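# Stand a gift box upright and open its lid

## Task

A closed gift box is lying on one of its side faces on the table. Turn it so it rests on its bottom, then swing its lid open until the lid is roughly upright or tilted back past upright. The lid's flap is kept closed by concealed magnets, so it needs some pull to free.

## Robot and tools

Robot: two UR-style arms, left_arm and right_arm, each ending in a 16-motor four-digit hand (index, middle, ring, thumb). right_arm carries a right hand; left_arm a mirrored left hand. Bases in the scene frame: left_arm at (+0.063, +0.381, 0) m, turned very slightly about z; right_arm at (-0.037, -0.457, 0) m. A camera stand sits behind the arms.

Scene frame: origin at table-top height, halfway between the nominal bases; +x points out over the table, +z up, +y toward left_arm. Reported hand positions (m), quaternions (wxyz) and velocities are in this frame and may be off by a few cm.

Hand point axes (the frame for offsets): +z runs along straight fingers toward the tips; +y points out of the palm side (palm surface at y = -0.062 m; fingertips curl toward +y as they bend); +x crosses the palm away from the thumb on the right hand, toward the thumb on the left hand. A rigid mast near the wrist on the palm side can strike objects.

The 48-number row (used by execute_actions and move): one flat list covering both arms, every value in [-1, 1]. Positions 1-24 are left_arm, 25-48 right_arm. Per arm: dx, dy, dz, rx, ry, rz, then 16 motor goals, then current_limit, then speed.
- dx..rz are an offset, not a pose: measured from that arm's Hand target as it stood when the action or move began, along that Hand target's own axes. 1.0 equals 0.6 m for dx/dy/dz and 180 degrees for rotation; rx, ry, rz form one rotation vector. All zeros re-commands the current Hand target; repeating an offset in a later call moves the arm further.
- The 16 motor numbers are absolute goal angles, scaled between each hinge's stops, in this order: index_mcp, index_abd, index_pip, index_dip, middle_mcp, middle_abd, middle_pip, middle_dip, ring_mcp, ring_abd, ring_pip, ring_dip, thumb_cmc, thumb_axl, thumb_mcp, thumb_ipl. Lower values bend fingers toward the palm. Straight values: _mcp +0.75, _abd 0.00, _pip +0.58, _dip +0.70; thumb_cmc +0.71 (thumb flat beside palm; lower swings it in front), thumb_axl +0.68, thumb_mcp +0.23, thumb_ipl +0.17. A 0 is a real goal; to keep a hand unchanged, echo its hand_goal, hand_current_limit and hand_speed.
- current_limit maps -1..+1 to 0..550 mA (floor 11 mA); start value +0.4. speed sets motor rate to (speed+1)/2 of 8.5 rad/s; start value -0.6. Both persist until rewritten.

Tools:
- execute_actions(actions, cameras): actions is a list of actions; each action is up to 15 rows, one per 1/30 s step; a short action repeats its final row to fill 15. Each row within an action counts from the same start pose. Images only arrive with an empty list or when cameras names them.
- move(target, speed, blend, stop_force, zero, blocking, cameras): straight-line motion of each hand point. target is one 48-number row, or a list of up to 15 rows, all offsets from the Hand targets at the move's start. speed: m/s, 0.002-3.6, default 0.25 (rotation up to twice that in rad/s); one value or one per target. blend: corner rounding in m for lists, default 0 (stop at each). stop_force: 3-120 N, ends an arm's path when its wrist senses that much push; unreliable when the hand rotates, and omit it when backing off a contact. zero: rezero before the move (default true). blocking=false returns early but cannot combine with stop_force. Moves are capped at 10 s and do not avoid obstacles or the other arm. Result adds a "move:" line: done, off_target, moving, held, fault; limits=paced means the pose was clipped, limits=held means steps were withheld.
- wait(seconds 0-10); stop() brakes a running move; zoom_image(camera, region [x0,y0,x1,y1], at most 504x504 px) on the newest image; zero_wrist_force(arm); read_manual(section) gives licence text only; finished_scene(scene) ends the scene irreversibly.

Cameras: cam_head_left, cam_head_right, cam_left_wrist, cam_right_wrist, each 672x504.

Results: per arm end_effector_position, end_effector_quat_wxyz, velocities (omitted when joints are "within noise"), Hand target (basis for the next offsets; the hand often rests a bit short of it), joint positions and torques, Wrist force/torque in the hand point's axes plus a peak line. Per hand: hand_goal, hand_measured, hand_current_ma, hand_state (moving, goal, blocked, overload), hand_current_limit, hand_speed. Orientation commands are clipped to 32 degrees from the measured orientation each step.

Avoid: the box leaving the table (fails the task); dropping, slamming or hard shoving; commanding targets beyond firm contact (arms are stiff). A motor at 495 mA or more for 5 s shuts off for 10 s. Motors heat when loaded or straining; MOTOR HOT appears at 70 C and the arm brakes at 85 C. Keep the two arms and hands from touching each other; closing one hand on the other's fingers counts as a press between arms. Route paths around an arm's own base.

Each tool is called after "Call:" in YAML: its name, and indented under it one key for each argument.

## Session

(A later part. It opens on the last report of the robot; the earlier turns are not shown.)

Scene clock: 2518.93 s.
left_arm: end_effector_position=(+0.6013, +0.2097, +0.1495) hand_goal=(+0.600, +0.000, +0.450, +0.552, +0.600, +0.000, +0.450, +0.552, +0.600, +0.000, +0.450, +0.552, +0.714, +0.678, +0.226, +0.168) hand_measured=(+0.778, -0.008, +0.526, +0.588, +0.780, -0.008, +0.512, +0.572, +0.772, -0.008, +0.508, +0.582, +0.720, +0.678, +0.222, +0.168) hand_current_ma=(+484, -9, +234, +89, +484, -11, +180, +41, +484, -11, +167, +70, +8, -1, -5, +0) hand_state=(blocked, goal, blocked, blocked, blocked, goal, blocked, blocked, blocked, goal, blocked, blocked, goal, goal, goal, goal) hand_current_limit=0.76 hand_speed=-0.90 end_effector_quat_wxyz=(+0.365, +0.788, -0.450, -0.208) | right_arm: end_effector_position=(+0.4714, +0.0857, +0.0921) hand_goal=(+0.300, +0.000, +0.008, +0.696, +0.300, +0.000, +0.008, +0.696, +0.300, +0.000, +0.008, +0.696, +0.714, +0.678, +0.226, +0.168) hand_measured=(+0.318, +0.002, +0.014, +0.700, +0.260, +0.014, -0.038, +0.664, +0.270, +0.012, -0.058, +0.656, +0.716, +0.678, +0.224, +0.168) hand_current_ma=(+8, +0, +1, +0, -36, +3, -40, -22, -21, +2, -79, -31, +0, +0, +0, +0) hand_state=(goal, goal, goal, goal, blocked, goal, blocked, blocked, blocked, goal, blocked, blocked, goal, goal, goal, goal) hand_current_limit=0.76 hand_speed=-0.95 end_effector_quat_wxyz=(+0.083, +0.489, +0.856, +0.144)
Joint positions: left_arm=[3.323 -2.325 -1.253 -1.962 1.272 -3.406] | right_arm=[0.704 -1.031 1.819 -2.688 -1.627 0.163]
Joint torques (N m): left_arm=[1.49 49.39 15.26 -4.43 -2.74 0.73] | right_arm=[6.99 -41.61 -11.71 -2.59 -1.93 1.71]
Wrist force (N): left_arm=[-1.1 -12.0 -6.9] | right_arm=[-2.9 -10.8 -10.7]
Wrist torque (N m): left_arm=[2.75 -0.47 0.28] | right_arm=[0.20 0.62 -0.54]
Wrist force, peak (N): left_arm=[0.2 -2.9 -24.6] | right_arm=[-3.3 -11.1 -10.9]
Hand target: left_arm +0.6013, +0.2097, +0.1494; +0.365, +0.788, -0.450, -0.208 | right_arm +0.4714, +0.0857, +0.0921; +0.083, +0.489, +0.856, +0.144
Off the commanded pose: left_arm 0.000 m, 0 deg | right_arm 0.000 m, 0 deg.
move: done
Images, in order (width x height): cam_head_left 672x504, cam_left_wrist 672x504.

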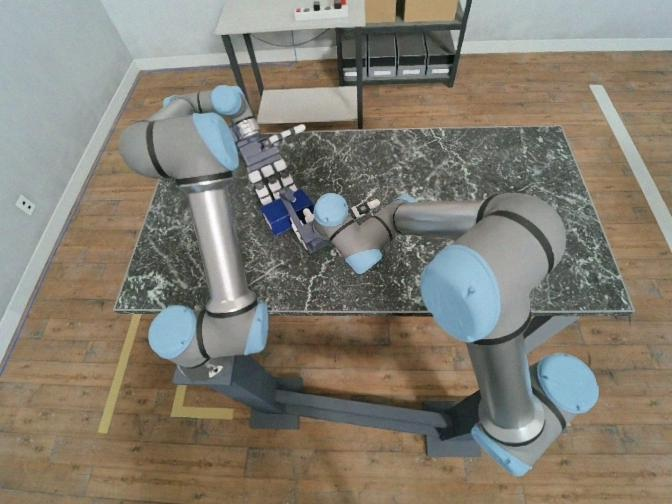

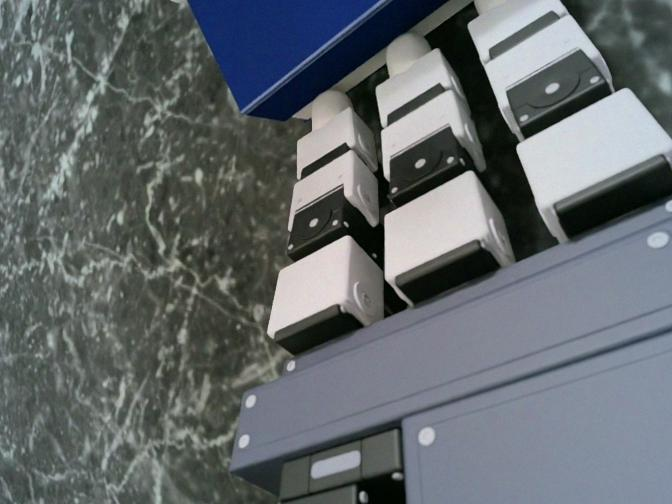

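Call:
move:
  target:
    - [0,-0.0153,0.0129,0,0,0,0.753,0,0.504,0.551,0.753,0,0.504,0.551,0.753,0,0.504,0.551,0.714,0.678,0.226,0.168,0.76,-0.8,0,0,0,0,0,0,0.3,0,0.008,0.696,0.3,0,0.008,0.696,0.3,0,0.008,0.696,0.714,0.678,0.226,0.168,0.76,-0.95]
    - [0,-0.054,-0.085,0,0,0,0.753,0,0.504,0.551,0.753,0,0.504,0.551,0.753,0,0.504,0.551,0.714,0.678,0.226,0.168,0.76,-0.8,0,-0.0455,-0.07,0,0,0,0.3,0,0.008,0.696,0.3,0,0.008,0.696,0.3,0,0.008,0.696,0.714,0.678,0.226,0.168,0.76,-0.95]
  speed: [0.02,0.08]
  cameras: ["cam_head_left"]

Call:
zoom_image:
  camera: "cam_head_left"
  region: [220, 120, 370, 260]

Scene clock: 2754.50 s.
left_arm: end_effector_position=(+0.6528, +0.2402, +0.1576) hand_goal=(+0.754, +0.000, +0.504, +0.552, +0.754, +0.000, +0.504, +0.552, +0.754, +0.000, +0.504, +0.552, +0.714, +0.678, +0.226, +0.168) hand_measured=(+0.772, -0.002, +0.504, +0.550, +0.768, -0.002, +0.504, +0.550, +0.770, -0.002, +0.504, +0.550, +0.720, +0.678, +0.222, +0.168) hand_current_ma=(+36, -2, -1, -3, +29, -3, -1, -2, +34, -3, +0, -3, +8, -1, -5, +0) hand_state=(goal, goal, goal, goal, goal, goal, goal, goal, goal, goal, goal, goal, goal, goal, goal, goal) hand_current_limit=0.76 hand_speed=-0.80 end_effector_quat_wxyz=(+0.365, +0.788, -0.450, -0.208) | right_arm: end_effector_position=(+0.4372, +0.0657, +0.1228) hand_goal=(+0.300, +0.000, +0.008, +0.696, +0.300, +0.000, +0.008, +0.696, +0.300, +0.000, +0.008, +0.696, +0.714, +0.678, +0.226, +0.168) hand_measured=(+0.318, +0.002, +0.014, +0.700, +0.304, +0.002, +0.008, +0.694, +0.306, -0.002, +0.008, +0.694, +0.716, +0.678, +0.224, +0.168) hand_current_ma=(+8, +0, +1, +0, +1, +0, +0, +0, +1, +0, +0, +0, +0, +0, +0, +0) hand_state=(goal, goal, goal, goal, goal, goal, goal, goal, goal, goal, goal, goal, goal, goal, goal, goal) hand_current_limit=0.76 hand_speed=-0.95 end_effector_quat_wxyz=(+0.083, +0.489, +0.856, +0.144)
Joint positions: left_arm=[3.353 -2.442 -1.013 -2.091 1.294 -3.385] | right_arm=[0.716 -1.149 1.911 -2.661 -1.631 0.174]
Joint torques (N m): left_arm=[-8.75 56.52 21.69 1.14 -1.8 -1.37] | right_arm=[-8.02 -31.31 -28.37 -4.13 -0.47 -1.71]
Wrist force (N): left_arm=[0.4 4.5 0.1] | right_arm=[-0.9 1.6 -0.4]
Wrist torque (N m): left_arm=[0.83 -0.03 -0.09] | right_arm=[0.17 0.14 -0.03]
Wrist force, peak (N): left_arm=[0.4 -1.0 -25.9] | right_arm=[-2.9 -11.3 -10.6]
Hand target: left_arm +0.6529, +0.2401, +0.1576; +0.365, +0.788, -0.450, -0.208 | right_arm +0.4373, +0.0656, +0.1228; +0.083, +0.489, +0.856, +0.144
Off the commanded pose: left_arm 0.000 m, 0 deg | right_arm 0.000 m, 0 deg.
move: done
Images, in order (width x height): cam_head_left 672x504.

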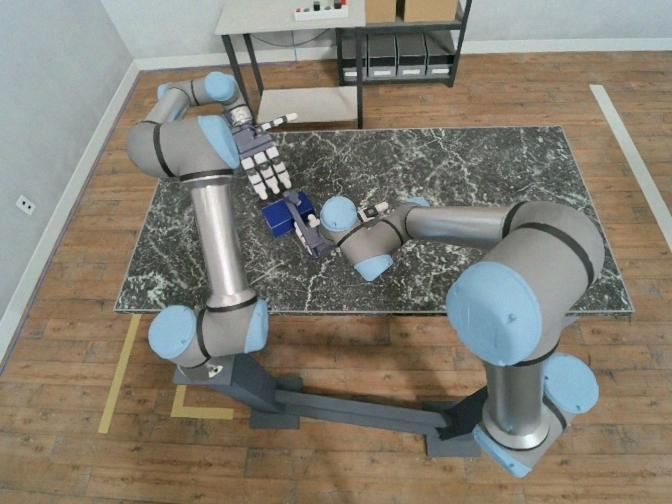

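Scaled by 3.360.

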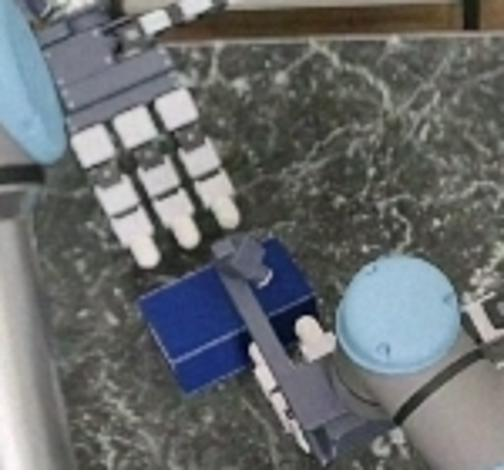

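Call:
move:
  target:
    - [-0.123,0.111,-0.106,0,0,0,1,0,0.577,0.696,0.75,0,0.577,0.696,1,0,0.577,0.696,0.714,0.678,0.226,0.168,0.76,-0.7,-0.083,0.037,-0.199,0,0,0,0.3,0,0.008,0.696,0.3,0,0.008,0.696,0.3,0,0.008,0.696,0.714,0.678,0.226,0.168,0.76,-0.7]
    - [-0.34,0.186,-0.017,0.065,0.338,-0.369,1,0,0.577,0.696,0.75,0,0.577,0.696,1,0,0.577,0.696,0.714,0.678,0.226,0.168,0.76,-0.7,-0.225,0.213,-0.148,-0.066,0.2315,-0.445,1,0,0.577,0.696,0.75,0,0.577,0.696,1,0,0.577,0.696,0.714,0.678,0.226,0.168,0.76,-0.7]
  speed: 0.3
  blend: [0.03,0]
  cameras: ["all"]

Call:
zoom_image:
  camera: "cam_head_left"
  region: [220, 120, 370, 260]

Scene clock: 2780.23 s.
left_arm: end_effector_position=(+0.4937, +0.3831, +0.2494) hand_goal=(+1.000, +0.000, +0.578, +0.696, +0.750, +0.000, +0.578, +0.696, +1.000, +0.000, +0.578, +0.696, +0.714, +0.678, +0.226, +0.168) hand_measured=(+1.000, -0.002, +0.576, +0.694, +0.760, -0.002, +0.578, +0.694, +1.000, -0.002, +0.576, +0.694, +0.720, +0.678, +0.222, +0.168) hand_current_ma=(+0, -2, -1, -3, +19, -2, -1, -2, +0, -2, -1, -3, +9, -1, -5, +0) hand_state=(goal, goal, goal, goal, goal, goal, goal, goal, goal, goal, goal, goal, goal, goal, goal, goal) hand_current_limit=0.76 hand_speed=-0.70 end_effector_quat_wxyz=(+0.290, +0.920, +0.250, +0.081) | right_arm: end_effector_position=(+0.5848, -0.0041, +0.2486) hand_goal=(+1.000, +0.000, +0.578, +0.696, +0.750, +0.000, +0.578, +0.696, +1.000, +0.000, +0.578, +0.696, +0.714, +0.678, +0.226, +0.168) hand_measured=(+1.000, +0.002, +0.576, +0.700, +0.752, +0.002, +0.576, +0.694, +1.000, -0.002, +0.576, +0.694, +0.716, +0.678, +0.224, +0.168) hand_current_ma=(+0, +0, +0, +0, +0, +0, +0, +0, +0, +0, +0, +0, +0, +0, +0, +0) hand_state=(goal, goal, goal, goal, goal, goal, goal, goal, goal, goal, goal, goal, goal, goal, goal, goal) hand_current_limit=0.76 hand_speed=-0.70 end_effector_quat_wxyz=(-0.086, -0.250, +0.920, +0.289)
Joint positions: left_arm=[4.065 -1.25 -2.297 -1.397 0.999 -4.295] | right_arm=[0.186 -0.901 1.115 -1.538 -1.005 -1.986]
Joint torques (N m): left_arm=[-6.93 13.03 13.59 3.56 0.61 -1.73] | right_arm=[11.31 -40.76 -32.74 -0.68 2.67 -2.53]
Wrist force (N): left_arm=[0.4 4.2 -0.1] | right_arm=[-0.8 1.7 -0.2]
Wrist torque (N m): left_arm=[0.73 -0.06 -0.08] | right_arm=[-0.07 0.08 0.07]
Wrist force, peak (N): left_arm=[-0.5 5.5 -1.3] | right_arm=[-1.0 1.9 -2.0]
Hand target: left_arm +0.4937, +0.3831, +0.2494; +0.290, +0.920, +0.250, +0.081 | right_arm +0.5848, -0.0041, +0.2486; -0.086, -0.250, +0.920, +0.289
Off the commanded pose: left_arm 0.000 m, 0 deg | right_arm 0.000 m, 0 deg.
move: done

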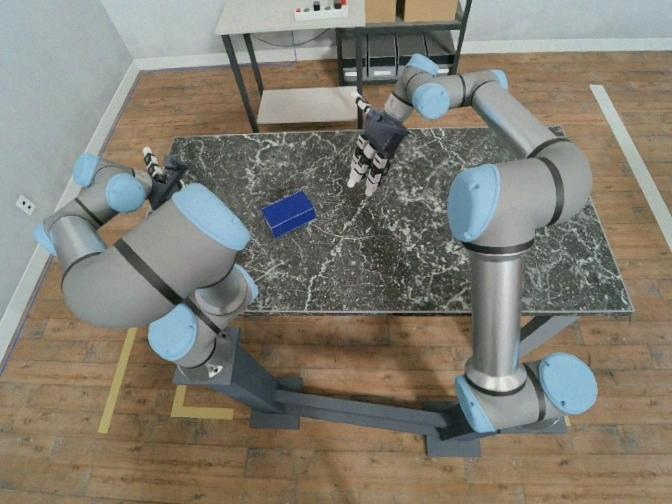

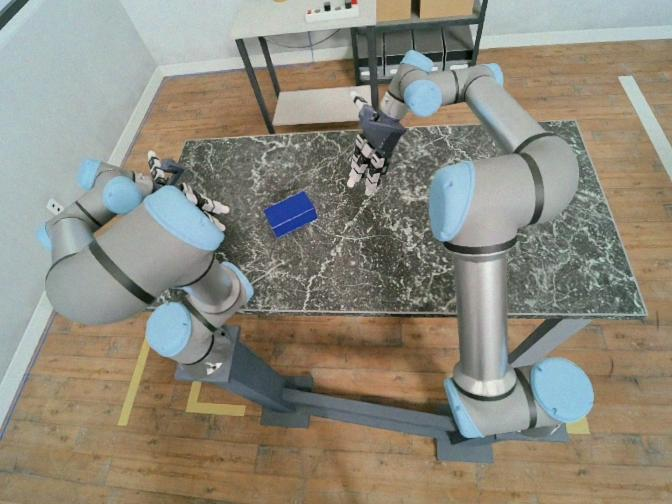

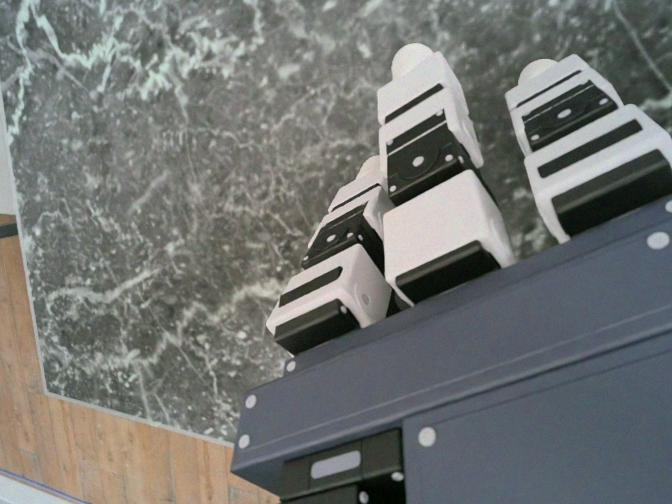

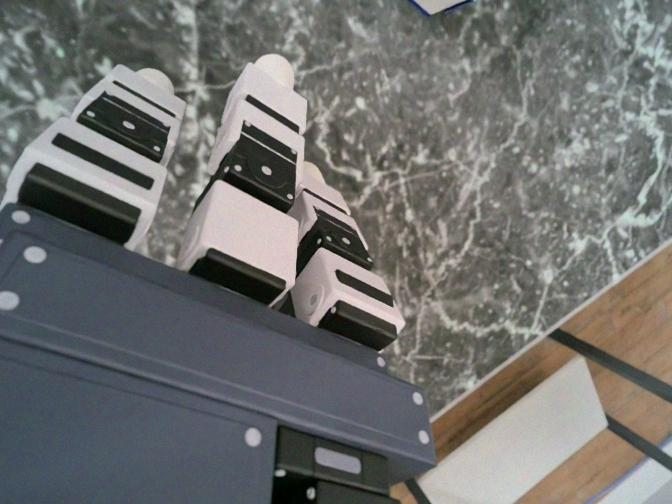

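Scaled by 3.360.

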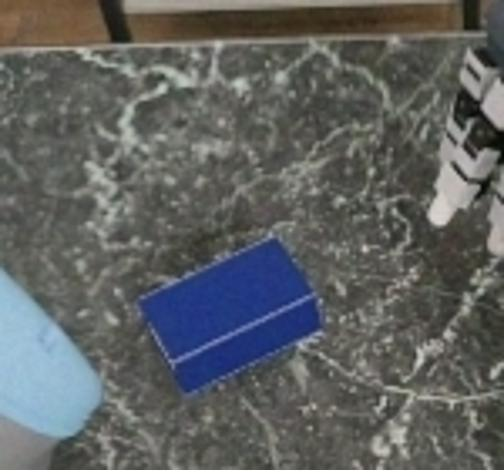

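Call:
move:
  target: [-0.0683,0.0087,0.1778,0,0,0,1,0,0.577,0.696,0.75,0,0.577,0.696,1,0,0.577,0.696,0.714,0.678,0.226,0.168,0.76,-0.7,-0.128,0.0428,0.2003,0,0,0,1,0,0.577,0.696,0.75,0,0.577,0.696,1,0,0.577,0.696,0.714,0.678,0.226,0.168,0.76,-0.7]
  speed: 0.12
  cameras: ["all"]

Call:
zoom_image:
  camera: "cam_head_left"
  region: [220, 120, 370, 260]

Scene clock: 2817.53 s.
left_arm: end_effector_position=(+0.4918, +0.3060, +0.1649) hand_goal=(+1.000, +0.000, +0.578, +0.696, +0.750, +0.000, +0.578, +0.696, +1.000, +0.000, +0.578, +0.696, +0.714, +0.678, +0.226, +0.168) hand_measured=(+1.000, -0.002, +0.576, +0.694, +0.760, -0.002, +0.578, +0.694, +1.000, -0.002, +0.576, +0.694, +0.720, +0.678, +0.222, +0.168) hand_current_ma=(+0, -2, -1, -3, +18, -2, -1, -2, +0, -2, -1, -3, +9, -1, -5, +0) hand_state=(goal, goal, goal, goal, goal, goal, goal, goal, goal, goal, goal, goal, goal, goal, goal, goal) hand_current_limit=0.76 hand_speed=-0.70 end_effector_quat_wxyz=(+0.290, +0.920, +0.250, +0.081) | right_arm: end_effector_position=(+0.6041, +0.1119, +0.1642) hand_goal=(+1.000, +0.000, +0.578, +0.696, +0.750, +0.000, +0.578, +0.696, +1.000, +0.000, +0.578, +0.696, +0.714, +0.678, +0.226, +0.168) hand_measured=(+0.998, -0.032, +0.594, +0.714, +0.752, +0.002, +0.576, +0.694, +1.000, -0.002, +0.576, +0.694, +0.716, +0.678, +0.224, +0.168) hand_current_ma=(+0, -15, +6, +8, +0, +0, +0, +0, +0, +0, +0, +0, +0, +0, +0, +0) hand_state=(goal, blocked, goal, goal, goal, goal, goal, goal, goal, goal, goal, goal, goal, goal, goal, goal) hand_current_limit=0.76 hand_speed=-0.70 end_effector_quat_wxyz=(-0.086, -0.250, +0.920, +0.289)
Joint positions: left_arm=[3.893 -1.325 -2.538 -0.967 0.969 -4.499] | right_arm=[0.324 -0.666 0.938 -1.686 -0.977 -1.824]
Joint torques (N m): left_arm=[6.98 12.13 16.86 3.1 0.11 1.73] | right_arm=[0.93 -13.46 11.69 3.72 -4.73 -1.43]
Wrist force (N): left_arm=[0.5 4.5 -0.3] | right_arm=[-1.7 18.1 -43.0]
Wrist torque (N m): left_arm=[0.78 -0.08 -0.08] | right_arm=[3.52 -0.92 -0.21]
Wrist force, peak (N): left_arm=[0.4 4.9 -0.6] | right_arm=[-1.0 19.5 -46.4]
Hand target: left_arm +0.4918, +0.3060, +0.1649; +0.290, +0.920, +0.250, +0.081 | right_arm +0.6041, +0.1119, +0.1640; -0.086, -0.250, +0.920, +0.289
Off the commanded pose: left_arm 0.000 m, 0 deg | right_arm 0.000 m, 0 deg.
move: done

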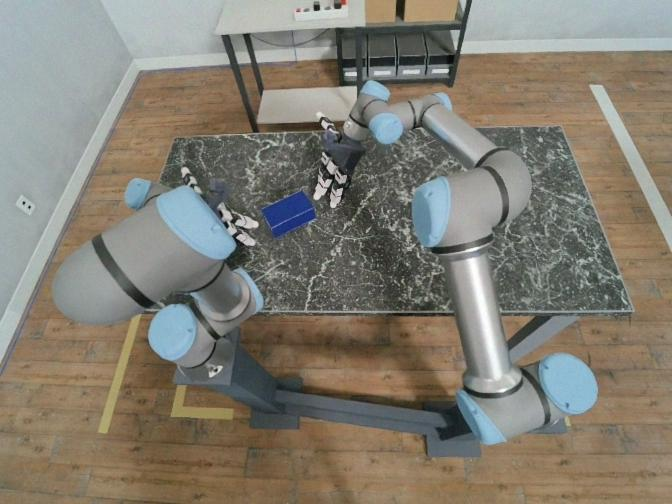

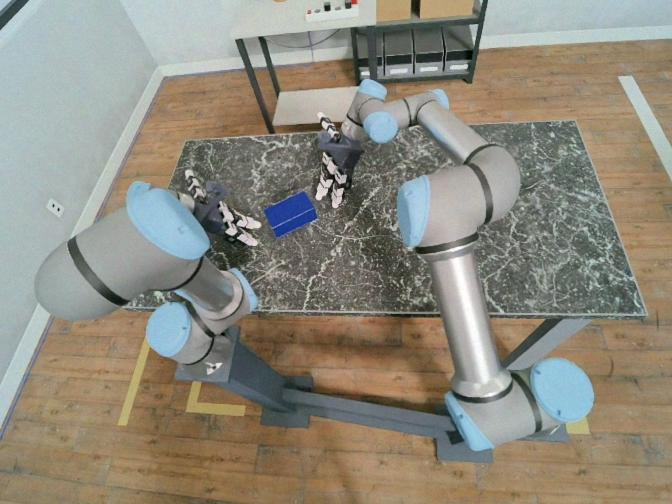

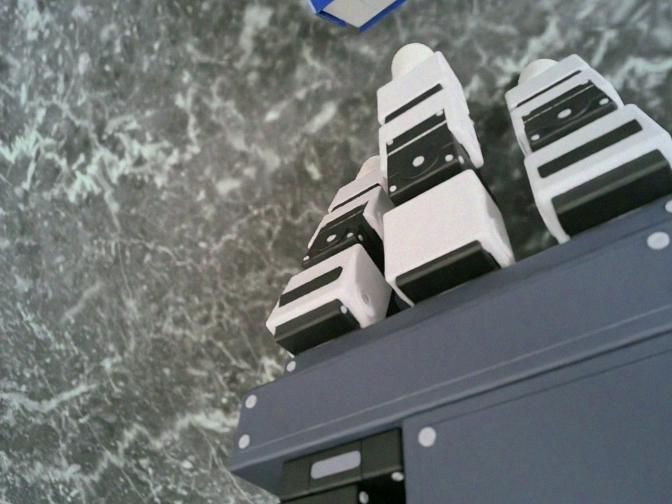

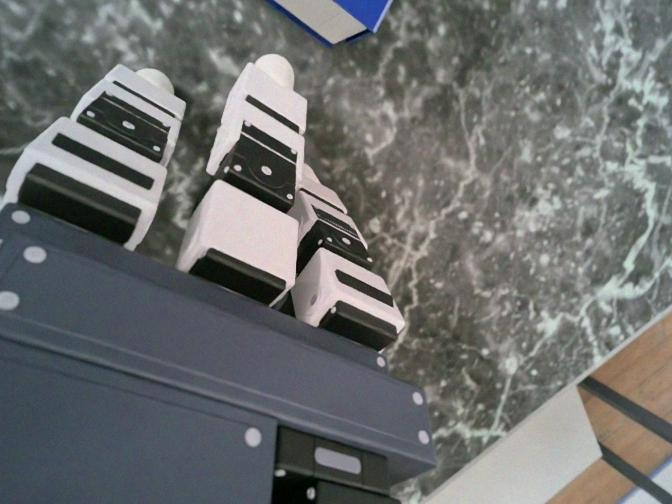

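Scaled by 3.360.

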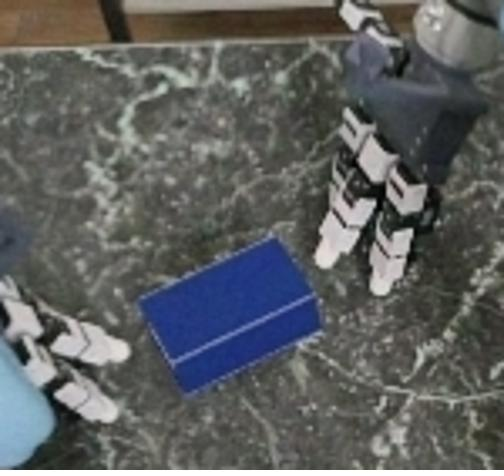

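Call:
move:
  target: [0,0,0,0,0,0,1,0,-1,-0.5,0.75,0,0.577,0.696,1,0,-1,-0.5,0.714,0.678,0.226,0.168,0.76,-0.5,0,0.0115,-0.0164,0,0,0,1,0,-1,-0.5,0.75,0,0.577,0.696,1,0,-1,-0.5,0.714,0.678,0.226,0.168,0.76,-0.5]
  speed: 0.05

Call:
move:
  target: [0,0,0,0,0,0,1,0,-1,-0.5,0.75,0,0.577,0.696,1,0,-1,-0.5,0.714,0.678,0.226,0.168,0.76,-0.5,0,-0.009,0.0128,0,0,0,1,0,-1,-0.5,0.75,0,0.577,0.696,1,0,-1,-0.5,0.714,0.678,0.226,0.168,0.76,-0.5]
  speed: 0.02
  stop_force: 5
  cameras: ["cam_left_wrist","cam_right_wrist","cam_head_left"]

Call:
zoom_image:
  camera: "cam_head_left"
  region: [220, 120, 370, 260]

Scene clock: 2844.20 s.
left_arm: end_effector_position=(+0.4918, +0.3060, +0.1649) hand_goal=(+1.000, +0.000, -1.000, -0.500, +0.750, +0.000, +0.578, +0.696, +1.000, +0.000, -1.000, -0.500, +0.714, +0.678, +0.226, +0.168) hand_measured=(+1.000, -0.002, -0.992, -0.498, +0.760, -0.002, +0.578, +0.694, +1.000, -0.002, -0.994, -0.498, +0.720, +0.678, +0.222, +0.168) hand_current_ma=(+0, -2, +11, +3, +18, -2, -1, -2, +0, -2, +9, +3, +9, -1, -5, +0) hand_state=(goal, goal, goal, goal, goal, goal, goal, goal, goal, goal, goal, goal, goal, goal, goal, goal) hand_current_limit=0.76 hand_speed=-0.50 end_effector_quat_wxyz=(+0.290, +0.920, +0.250, +0.081) | right_arm: end_effector_position=(+0.6042, +0.1120, +0.1760) hand_goal=(+1.000, +0.000, -1.000, -0.500, +0.750, +0.000, +0.578, +0.696, +1.000, +0.000, -1.000, -0.500, +0.714, +0.678, +0.226, +0.168) hand_measured=(+1.000, -0.004, -0.994, -0.498, +0.752, +0.002, +0.576, +0.694, +1.000, -0.002, -0.994, -0.498, +0.718, +0.678, +0.224, +0.168) hand_current_ma=(+0, +0, +1, +0, +0, +0, +0, +0, +0, +0, +1, +0, +0, +0, +0, +0) hand_state=(goal, goal, goal, goal, goal, goal, goal, goal, goal, goal, goal, goal, goal, goal, goal, goal) hand_current_limit=0.76 hand_speed=-0.50 end_effector_quat_wxyz=(-0.086, -0.250, +0.920, +0.289)
Joint positions: left_arm=[3.893 -1.325 -2.538 -0.967 0.969 -4.499] | right_arm=[0.324 -0.674 0.923 -1.662 -0.977 -1.824]
Joint torques (N m): left_arm=[6.62 12.19 12.87 3.92 -0.19 -1.05] | right_arm=[11.53 -47.62 -13.31 -3.38 2.26 -0.16]
Wrist force (N): left_arm=[0.2 4.3 -0.5] | right_arm=[-1.5 1.9 0.6]
Wrist torque (N m): left_arm=[0.78 -0.05 -0.10] | right_arm=[-0.11 0.18 0.11]
Wrist force, peak (N): left_arm=[0.7 4.6 -0.3] | right_arm=[-2.0 14.9 -48.7]
Hand target: left_arm +0.4918, +0.3060, +0.1649; +0.290, +0.920, +0.250, +0.081 | right_arm +0.6042, +0.1120, +0.1760; -0.086, -0.250, +0.920, +0.289
Off the commanded pose: left_arm 0.000 m, 0 deg | right_arm 0.000 m, 0 deg.
move: done

Scene clock: 2845.83 s.
left_arm: end_effector_position=(+0.4918, +0.3060, +0.1649) hand_goal=(+1.000, +0.000, -1.000, -0.500, +0.750, +0.000, +0.578, +0.696, +1.000, +0.000, -1.000, -0.500, +0.714, +0.678, +0.226, +0.168) hand_measured=(+1.000, -0.002, -0.992, -0.498, +0.760, -0.002, +0.578, +0.694, +1.000, -0.002, -0.994, -0.498, +0.720, +0.678, +0.222, +0.168) hand_current_ma=(+0, -2, +11, +3, +18, -2, -1, -2, +0, -2, +9, +3, +9, -1, -5, +0) hand_state=(goal, goal, goal, goal, goal, goal, goal, goal, goal, goal, goal, goal, goal, goal, goal, goal) hand_current_limit=0.76 hand_speed=-0.50 end_effector_quat_wxyz=(+0.290, +0.920, +0.250, +0.081) | right_arm: end_effector_position=(+0.6041, +0.1119, +0.1666) hand_goal=(+1.000, +0.000, -1.000, -0.500, +0.750, +0.000, +0.578, +0.696, +1.000, +0.000, -1.000, -0.500, +0.714, +0.678, +0.226, +0.168) hand_measured=(+1.000, -0.004, -0.994, -0.498, +0.752, +0.002, +0.576, +0.694, +1.000, -0.002, -0.994, -0.498, +0.718, +0.678, +0.224, +0.168) hand_current_ma=(+0, +0, +1, +0, +0, +0, +0, +0, +0, +0, +1, +0, +0, +0, +0, +0) hand_state=(goal, goal, goal, goal, goal, goal, goal, goal, goal, goal, goal, goal, goal, goal, goal, goal) hand_current_limit=0.76 hand_speed=-0.50 end_effector_quat_wxyz=(-0.086, -0.250, +0.920, +0.289)
Joint positions: left_arm=[3.893 -1.325 -2.538 -0.967 0.969 -4.499] | right_arm=[0.324 -0.667 0.935 -1.681 -0.977 -1.824]
Joint torques (N m): left_arm=[5.96 13.22 13.79 3.83 -1.1 -1.14] | right_arm=[-7.79 -64.92 -32.09 -0.91 0.18 -1.68]
Wrist force (N): left_arm=[0.3 4.1 -0.2] | right_arm=[-1.8 1.8 0.3]
Wrist torque (N m): left_arm=[0.73 -0.05 -0.09] | right_arm=[-0.08 0.21 0.09]
Wrist force, peak (N): left_arm=[0.4 4.6 0.1] | right_arm=[-2.0 2.1 0.0]
Hand target: left_arm +0.4918, +0.3060, +0.1649; +0.290, +0.920, +0.250, +0.081 | right_arm +0.6041, +0.1119, +0.1666; -0.086, -0.250, +0.920, +0.289
Off the commanded pose: left_arm 0.000 m, 0 deg | right_arm 0.000 m, 0 deg.
move: done
Images, in order (width x height): cam_head_left 672x504, cam_left_wrist 672x504, cam_right_wrist 672x504.

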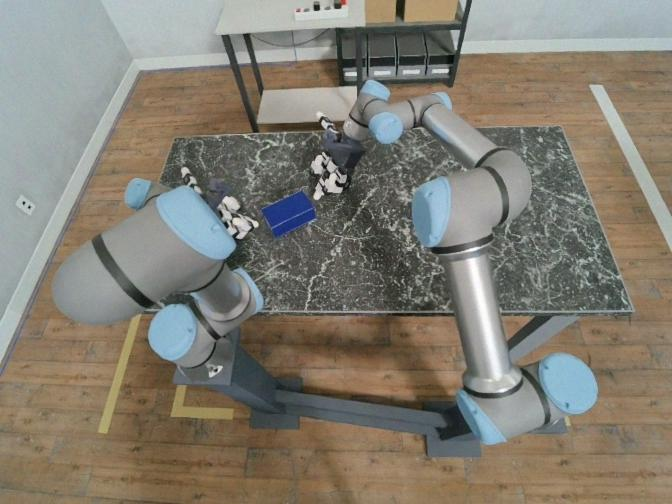

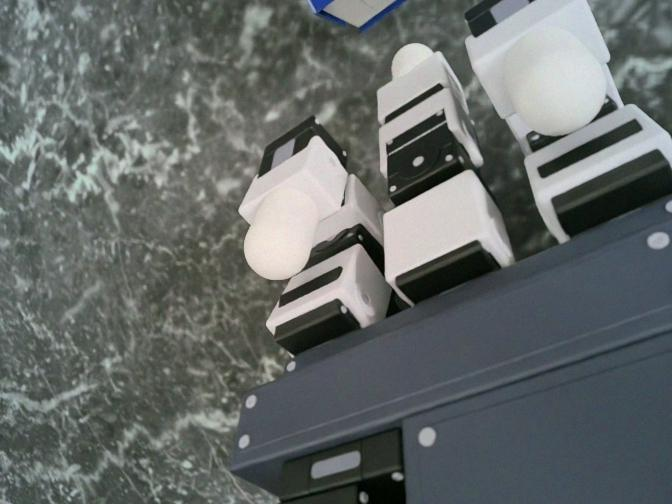

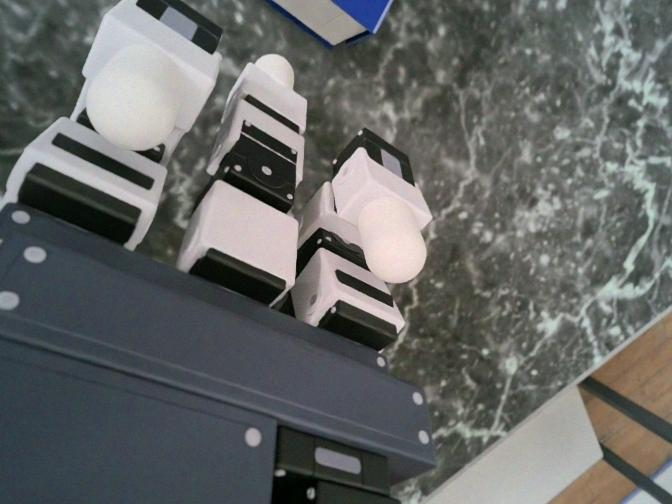

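Scaled by 3.360.

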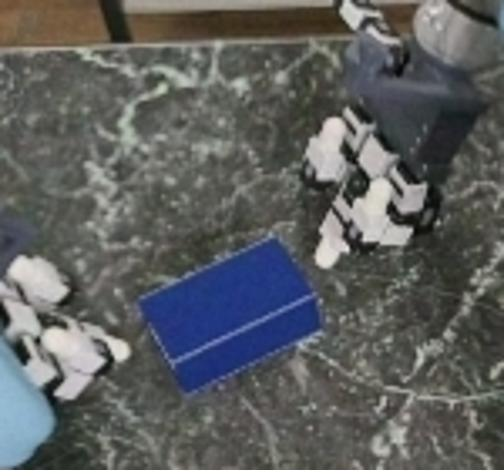

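Call:
move:
  target: [0,0.046,0.0321,0,0,0,1,0,-1,-0.5,0.75,0,0.577,0.696,1,0,-1,-0.5,0.714,0.678,0.226,0.168,0.76,-0.5,0,0.046,0.0321,0,0,0,1,0,-1,-0.5,0.75,0,0.577,0.696,1,0,-1,-0.5,0.714,0.678,0.226,0.168,0.76,-0.5]
  speed: 0.02
  stop_force: 4
  cameras: ["cam_left_wrist","cam_right_wrist","cam_head_left"]

Call:
zoom_image:
  camera: "cam_head_left"
  region: [220, 120, 370, 260]

Scene clock: 2867.43 s.
left_arm: end_effector_position=(+0.5072, +0.2799, +0.1650) hand_goal=(+1.000, +0.000, -1.000, -0.500, +0.750, +0.000, +0.578, +0.696, +1.000, +0.000, -1.000, -0.500, +0.714, +0.678, +0.226, +0.168) hand_measured=(+1.000, -0.002, -0.992, -0.498, +0.764, -0.004, +0.580, +0.690, +1.000, -0.002, -0.994, -0.498, +0.720, +0.678, +0.222, +0.168) hand_current_ma=(+0, -2, +11, +3, +27, -3, +2, -8, +0, -2, +8, +3, +9, -1, -5, +0) hand_state=(goal, goal, goal, goal, goal, goal, goal, goal, goal, goal, goal, goal, goal, goal, goal, goal) hand_current_limit=0.76 hand_speed=-0.50 end_effector_quat_wxyz=(+0.290, +0.920, +0.249, +0.081) | right_arm: end_effector_position=(+0.5887, +0.1380, +0.1667) hand_goal=(+1.000, +0.000, -1.000, -0.500, +0.750, +0.000, +0.578, +0.696, +1.000, +0.000, -1.000, -0.500, +0.714, +0.678, +0.226, +0.168) hand_measured=(+1.000, -0.004, -0.994, -0.498, +0.758, +0.000, +0.578, +0.690, +1.000, -0.002, -0.994, -0.498, +0.718, +0.678, +0.224, +0.168) hand_current_ma=(+0, +0, +1, +0, +2, +0, +0, -1, +0, +0, +1, +0, +0, +0, +0, +0) hand_state=(goal, goal, goal, goal, goal, goal, goal, goal, goal, goal, goal, goal, goal, goal, goal, goal) hand_current_limit=0.76 hand_speed=-0.50 end_effector_quat_wxyz=(-0.086, -0.250, +0.920, +0.289)
Joint positions: left_arm=[3.791 -1.372 -2.53 -0.858 0.961 -4.623] | right_arm=[0.361 -0.669 0.944 -1.713 -0.972 -1.78]
Joint torques (N m): left_arm=[-8.94 14.46 8.65 3.47 0.55 -1.68] | right_arm=[-7.26 -44.85 -28.09 -1.94 -0.39 -1.98]
Wrist force (N): left_arm=[0.1 4.1 -5.3] | right_arm=[-1.8 1.3 -4.2]
Wrist torque (N m): left_arm=[1.19 -0.14 -0.11] | right_arm=[0.22 0.28 0.11]
Wrist force, peak (N): left_arm=[0.2 2.8 -14.8] | right_arm=[-1.3 0.2 -10.6]
Hand target: left_arm +0.5072, +0.2799, +0.1650; +0.290, +0.920, +0.249, +0.081 (not the last commanded pose) | right_arm +0.5887, +0.1380, +0.1667; -0.086, -0.250, +0.920, +0.289 (not the last commanded pose)
Off the commanded pose: left_arm 0.003 m, 0 deg | right_arm 0.003 m, 0 deg.
move: contact (left_arm, right_arm)
Images, in order (width x height): cam_head_left 672x504, cam_left_wrist 672x504, cam_right_wrist 672x504.

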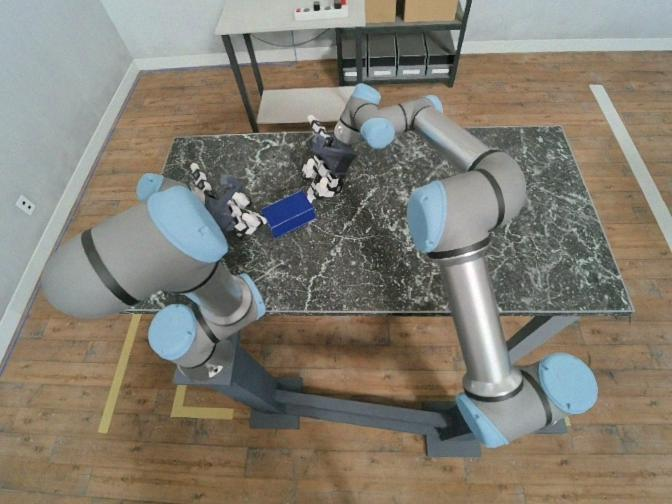

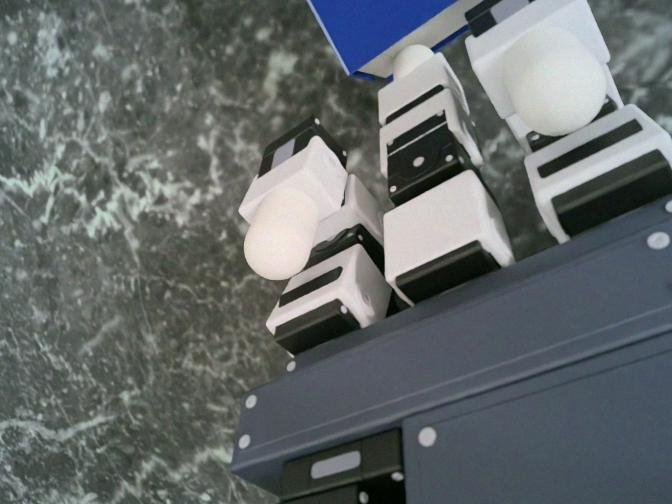

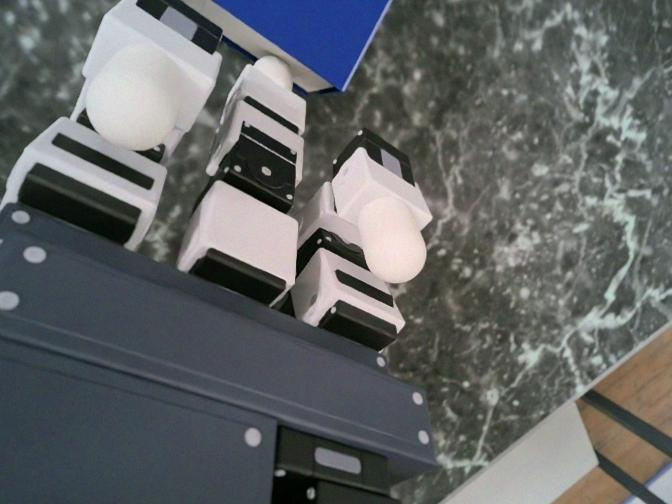

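Scaled by 3.360.

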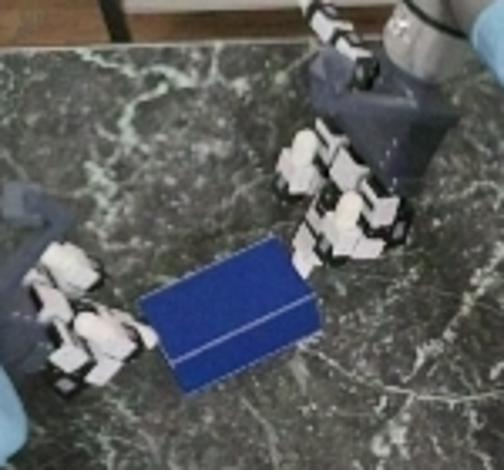

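Call:
move:
  target:
    - [0,0,0,0,0,0,1,0,-1,-0.5,0.62,0,0.5,0.65,1,0,-1,-0.5,0.714,0.678,0.226,0.168,0.76,-0.9,0,0,0,0,0,0,1,0,-1,-0.5,0.62,0,0.5,0.65,1,0,-1,-0.5,0.714,0.678,0.226,0.168,0.76,-0.9]
    - [-0.0377,0.026,-0.0371,0,0,0,1,0,-1,-0.5,0.62,0,0.5,0.65,1,0,-1,-0.5,0.714,0.678,0.226,0.168,0.76,-0.9,0.0377,0.026,-0.0371,0,0,0,1,0,-1,-0.5,0.62,0,0.5,0.65,1,0,-1,-0.5,0.714,0.678,0.226,0.168,0.76,-0.9]
  speed: 0.03
  cameras: ["cam_left_wrist","cam_right_wrist","cam_head_left"]

Call:
zoom_image:
  camera: "cam_head_left"
  region: [220, 120, 370, 260]

Scene clock: 2892.30 s.
left_arm: end_effector_position=(+0.4875, +0.2684, +0.1921) hand_goal=(+1.000, +0.000, -1.000, -0.500, +0.620, +0.000, +0.500, +0.650, +1.000, +0.000, -1.000, -0.500, +0.714, +0.678, +0.226, +0.168) hand_measured=(+1.000, -0.002, -0.992, -0.498, +0.762, +0.002, +0.576, +0.672, +1.000, -0.002, -0.994, -0.498, +0.720, +0.678, +0.222, +0.168) hand_current_ma=(+0, -2, +11, +3, +484, +1, +234, +48, +0, -2, +8, +3, +9, -1, -5, +0) hand_state=(goal, goal, goal, goal, blocked, goal, blocked, blocked, goal, goal, goal, goal, goal, goal, goal, goal) hand_current_limit=0.76 hand_speed=-0.90 end_effector_quat_wxyz=(+0.290, +0.920, +0.249, +0.081) | right_arm: end_effector_position=(+0.5695, +0.1266, +0.1942) hand_goal=(+1.000, +0.000, -1.000, -0.500, +0.620, +0.000, +0.500, +0.650, +1.000, +0.000, -1.000, -0.500, +0.714, +0.678, +0.226, +0.168) hand_measured=(+1.000, -0.004, -0.994, -0.498, +0.758, +0.000, +0.570, +0.674, +1.000, -0.002, -0.994, -0.498, +0.718, +0.678, +0.224, +0.168) hand_current_ma=(+0, +0, +1, +0, +344, +0, +87, +13, +0, +0, +1, +0, +0, +0, +0, +0) hand_state=(goal, goal, goal, goal, blocked, goal, blocked, blocked, goal, goal, goal, goal, goal, goal, goal, goal) hand_current_limit=0.76 hand_speed=-0.90 end_effector_quat_wxyz=(-0.086, -0.250, +0.920, +0.289)
Joint positions: left_arm=[3.797 -1.226 -2.53 -1.008 0.961 -4.615] | right_arm=[0.356 -0.752 1.024 -1.707 -0.972 -1.786]
Joint torques (N m): left_arm=[3.05 -3.2 20.06 4.04 -0.55 1.47] | right_arm=[-4.19 -45.07 -31.92 -2.84 0.74 -1.41]
Wrist force (N): left_arm=[0.6 1.0 -1.8] | right_arm=[-1.5 -1.7 -1.2]
Wrist torque (N m): left_arm=[1.23 -0.07 -0.01] | right_arm=[0.36 0.25 0.06]
Wrist force, peak (N): left_arm=[-0.1 4.2 -5.5] | right_arm=[-1.8 1.5 -4.7]
Hand target: left_arm +0.4875, +0.2684, +0.1920; +0.290, +0.920, +0.249, +0.081 | right_arm +0.5696, +0.1266, +0.1942; -0.086, -0.250, +0.920, +0.289
Off the commanded pose: left_arm 0.000 m, 0 deg | right_arm 0.000 m, 0 deg.
move: done
Images, in order (width x height): cam_head_left 672x504, cam_left_wrist 672x504, cam_right_wrist 672x504.

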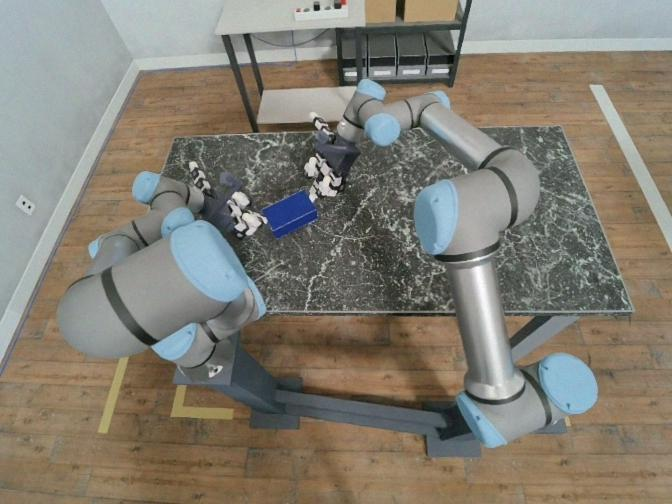

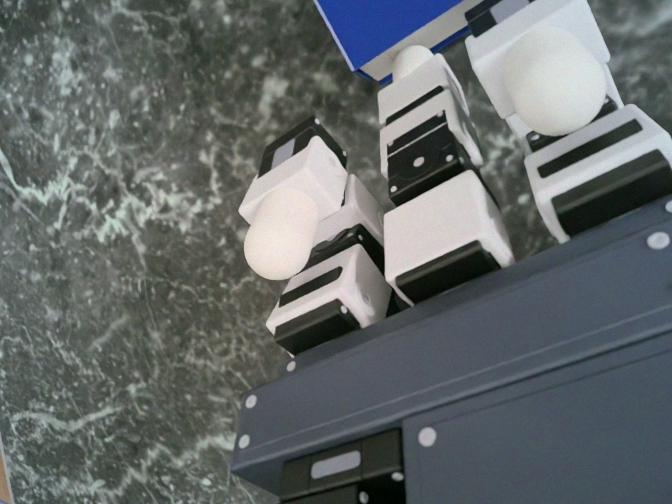

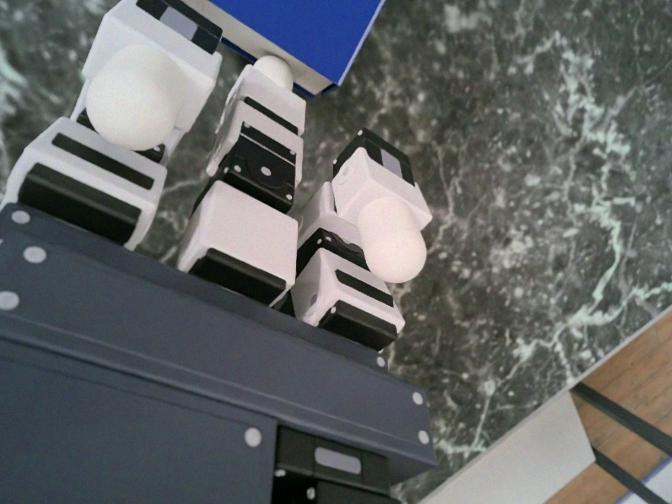

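Scaled by 3.360.

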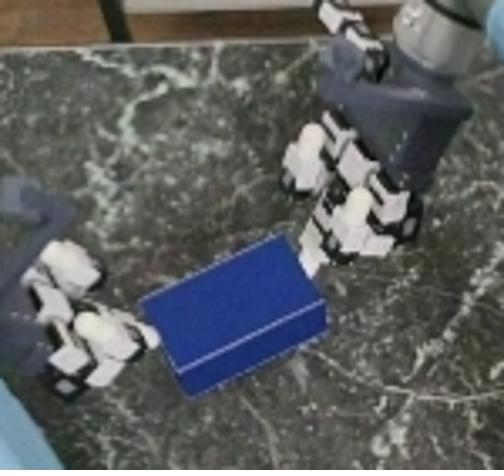

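Call:
move:
  target:
    - [-0.0526,0.0099,-0.0141,0,0,0,1,0,-1,-0.5,0.62,0,0.5,0.65,1,0,-1,-0.5,0.714,0.678,0.226,0.168,0.76,-0.9,0.0526,0.0099,-0.0141,0,0,0,1,0,-1,-0.5,0.62,0,0.5,0.65,1,0,-1,-0.5,0.714,0.678,0.226,0.168,0.76,-0.9]
    - [-0.1065,0.0056,-0.0079,0,0,0,1,0,-1,-0.5,0.62,0,0.5,0.65,1,0,-1,-0.5,0.714,0.678,0.226,0.168,0.76,-0.9,0.1065,0.0056,-0.0079,0,0,0,1,0,-1,-0.5,0.62,0,0.5,0.65,1,0,-1,-0.5,0.714,0.678,0.226,0.168,0.76,-0.9]
  speed: 0.04
  blend: [0.01,0]
  cameras: ["cam_left_wrist","cam_right_wrist","cam_head_left"]

Call:
zoom_image:
  camera: "cam_head_left"
  region: [220, 120, 370, 260]

Scene clock: 2908.30 s.
left_arm: end_effector_position=(+0.4324, +0.2360, +0.1975) hand_goal=(+1.000, +0.000, -1.000, -0.500, +0.620, +0.000, +0.500, +0.650, +1.000, +0.000, -1.000, -0.500, +0.714, +0.678, +0.226, +0.168) hand_measured=(+1.000, -0.002, -0.992, -0.498, +0.762, +0.002, +0.576, +0.672, +1.000, -0.002, -0.994, -0.498, +0.720, +0.678, +0.222, +0.168) hand_current_ma=(+0, -2, +11, +3, +484, +1, +234, +48, +0, -2, +8, +3, +9, -1, -5, +0) hand_state=(goal, goal, goal, goal, blocked, goal, blocked, blocked, goal, goal, goal, goal, goal, goal, goal, goal) hand_current_limit=0.76 hand_speed=-0.90 end_effector_quat_wxyz=(+0.290, +0.920, +0.250, +0.081) | right_arm: end_effector_position=(+0.5146, +0.0941, +0.2009) hand_goal=(+1.000, +0.000, -1.000, -0.500, +0.620, +0.000, +0.500, +0.650, +1.000, +0.000, -1.000, -0.500, +0.714, +0.678, +0.226, +0.168) hand_measured=(+1.000, -0.004, -0.994, -0.498, +0.756, +0.000, +0.570, +0.676, +1.000, -0.002, -0.994, -0.498, +0.718, +0.678, +0.224, +0.168) hand_current_ma=(+0, +0, +1, +0, +342, +0, +87, +14, +0, +0, +1, +0, +0, +0, +0, +0) hand_state=(goal, goal, goal, goal, blocked, goal, blocked, blocked, goal, goal, goal, goal, goal, goal, goal, goal) hand_current_limit=0.76 hand_speed=-0.90 end_effector_quat_wxyz=(-0.086, -0.250, +0.920, +0.289)
Joint positions: left_arm=[3.821 -0.956 -2.623 -1.202 0.963 -4.586] | right_arm=[0.34 -0.915 1.293 -1.802 -0.975 -1.805]
Joint torques (N m): left_arm=[-1.85 -12.72 24.67 3.76 -0.91 0.45] | right_arm=[0.35 -39.24 -31.86 -0.85 1.38 0.38]
Wrist force (N): left_arm=[0.3 1.2 -2.0] | right_arm=[-1.6 -1.4 -1.4]
Wrist torque (N m): left_arm=[1.22 -0.03 -0.03] | right_arm=[0.35 0.29 0.04]
Wrist force, peak (N): left_arm=[0.6 0.5 -2.6] | right_arm=[-1.4 -2.4 -1.6]
Hand target: left_arm +0.4324, +0.2360, +0.1976; +0.290, +0.920, +0.249, +0.081 | right_arm +0.5146, +0.0942, +0.2009; -0.086, -0.250, +0.920, +0.289
Off the commanded pose: left_arm 0.000 m, 0 deg | right_arm 0.000 m, 0 deg.
move: done
Images, in order (width x height): cam_head_left 672x504, cam_left_wrist 672x504, cam_right_wrist 672x504.

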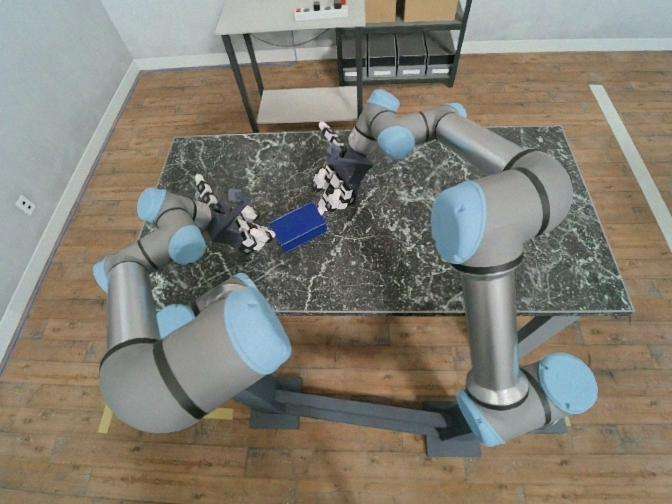

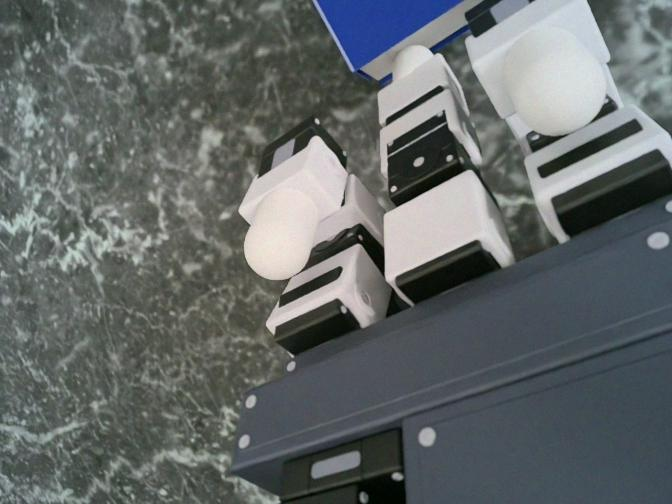

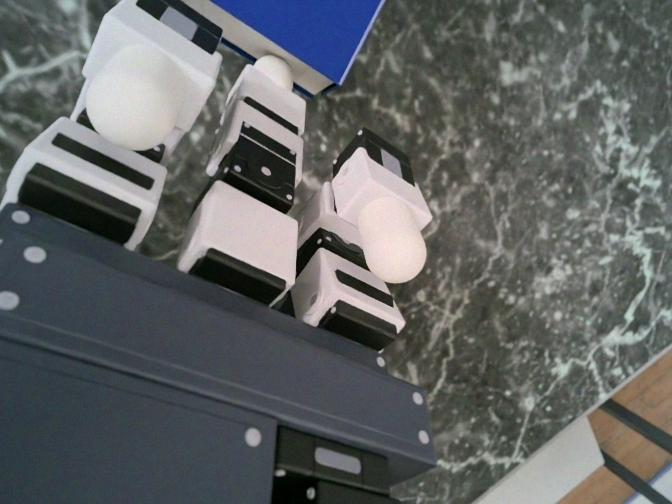

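Scaled by 3.360.

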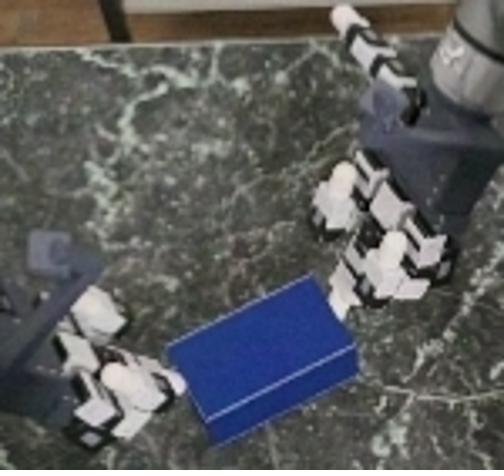

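Call:
move:
  target: [0,0,0,0,0,0,1,0,-1,-0.5,0.735,0,0.565,0.68,1,0,-1,-0.5,0.714,0.678,0.226,0.168,0.76,-0.97,0,0,0,0,0,0,1,0,-1,-0.5,0.735,0,0.565,0.68,1,0,-1,-0.5,0.714,0.678,0.226,0.168,0.76,-0.97]
  cameras: ["cam_left_wrist"]

Call:
zoom_image:
  camera: "cam_left_wrist"
  region: [200, 0, 560, 150]

Scene clock: 2938.73 s.
left_arm: end_effector_position=(+0.4324, +0.2360, +0.1976) hand_goal=(+1.000, +0.000, -1.000, -0.500, +0.736, +0.000, +0.566, +0.680, +1.000, +0.000, -1.000, -0.500, +0.714, +0.678, +0.226, +0.168) hand_measured=(+1.000, -0.002, -0.992, -0.498, +0.762, +0.002, +0.576, +0.692, +1.000, -0.002, -0.994, -0.498, +0.720, +0.678, +0.222, +0.168) hand_current_ma=(+0, -2, +11, +3, +255, +1, +63, +22, +0, -2, +8, +3, +9, -1, -5, +0) hand_state=(goal, goal, goal, goal, moving, goal, moving, goal, goal, goal, goal, goal, goal, goal, goal, goal) hand_current_limit=0.76 hand_speed=-0.97 end_effector_quat_wxyz=(+0.290, +0.920, +0.249, +0.081) | right_arm: end_effector_position=(+0.5146, +0.0942, +0.2009) hand_goal=(+1.000, +0.000, -1.000, -0.500, +0.736, +0.000, +0.566, +0.680, +1.000, +0.000, -1.000, -0.500, +0.714, +0.678, +0.226, +0.168) hand_measured=(+1.000, -0.004, -0.994, -0.498, +0.752, +0.000, +0.572, +0.696, +1.000, -0.002, -0.994, -0.498, +0.718, +0.678, +0.224, +0.168) hand_current_ma=(+0, +0, +1, +0, +143, +0, +11, +5, +0, +0, +1, +0, +0, +0, +0, +0) hand_state=(goal, goal, goal, goal, moving, goal, moving, goal, goal, goal, goal, goal, goal, goal, goal, goal) hand_current_limit=0.76 hand_speed=-0.97 end_effector_quat_wxyz=(-0.086, -0.250, +0.920, +0.289)
Joint positions: left_arm=[3.821 -0.956 -2.623 -1.201 0.963 -4.586] | right_arm=[0.34 -0.915 1.293 -1.802 -0.975 -1.804]
Joint torques (N m): left_arm=[-9.05 -12.76 24.73 3.57 -3.11 -1.46] | right_arm=[13.12 -39.66 -31.8 -0.85 3.3 1.92]
Wrist force (N): left_arm=[0.2 2.5 -1.3] | right_arm=[-1.4 -0.3 -0.7]
Wrist torque (N m): left_arm=[1.06 -0.04 -0.06] | right_arm=[0.20 0.24 0.08]
Wrist force, peak (N): left_arm=[0.5 2.5 -1.7] | right_arm=[-1.4 -1.4 -1.9]
Hand target: left_arm +0.4324, +0.2360, +0.1976; +0.290, +0.920, +0.249, +0.081 | right_arm +0.5146, +0.0942, +0.2009; -0.086, -0.250, +0.920, +0.289
Off the commanded pose: left_arm 0.000 m, 0 deg | right_arm 0.000 m, 0 deg.
move: done
Images, in order (width x height): cam_left_wrist 672x504.

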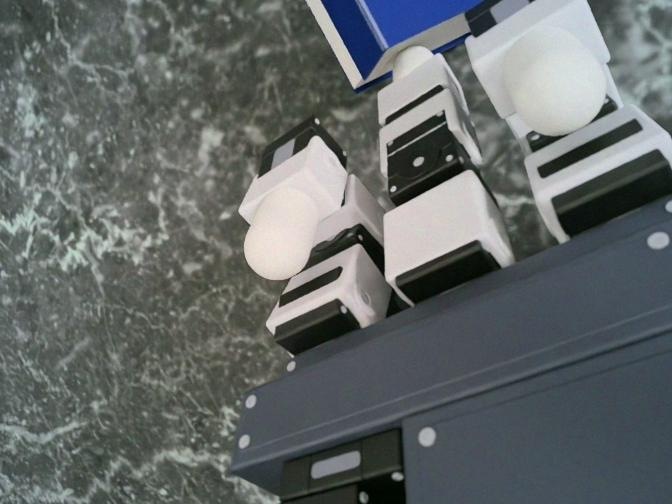

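Scaled by 1.400.

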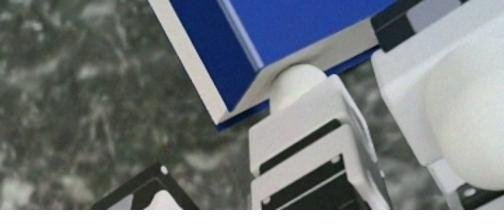

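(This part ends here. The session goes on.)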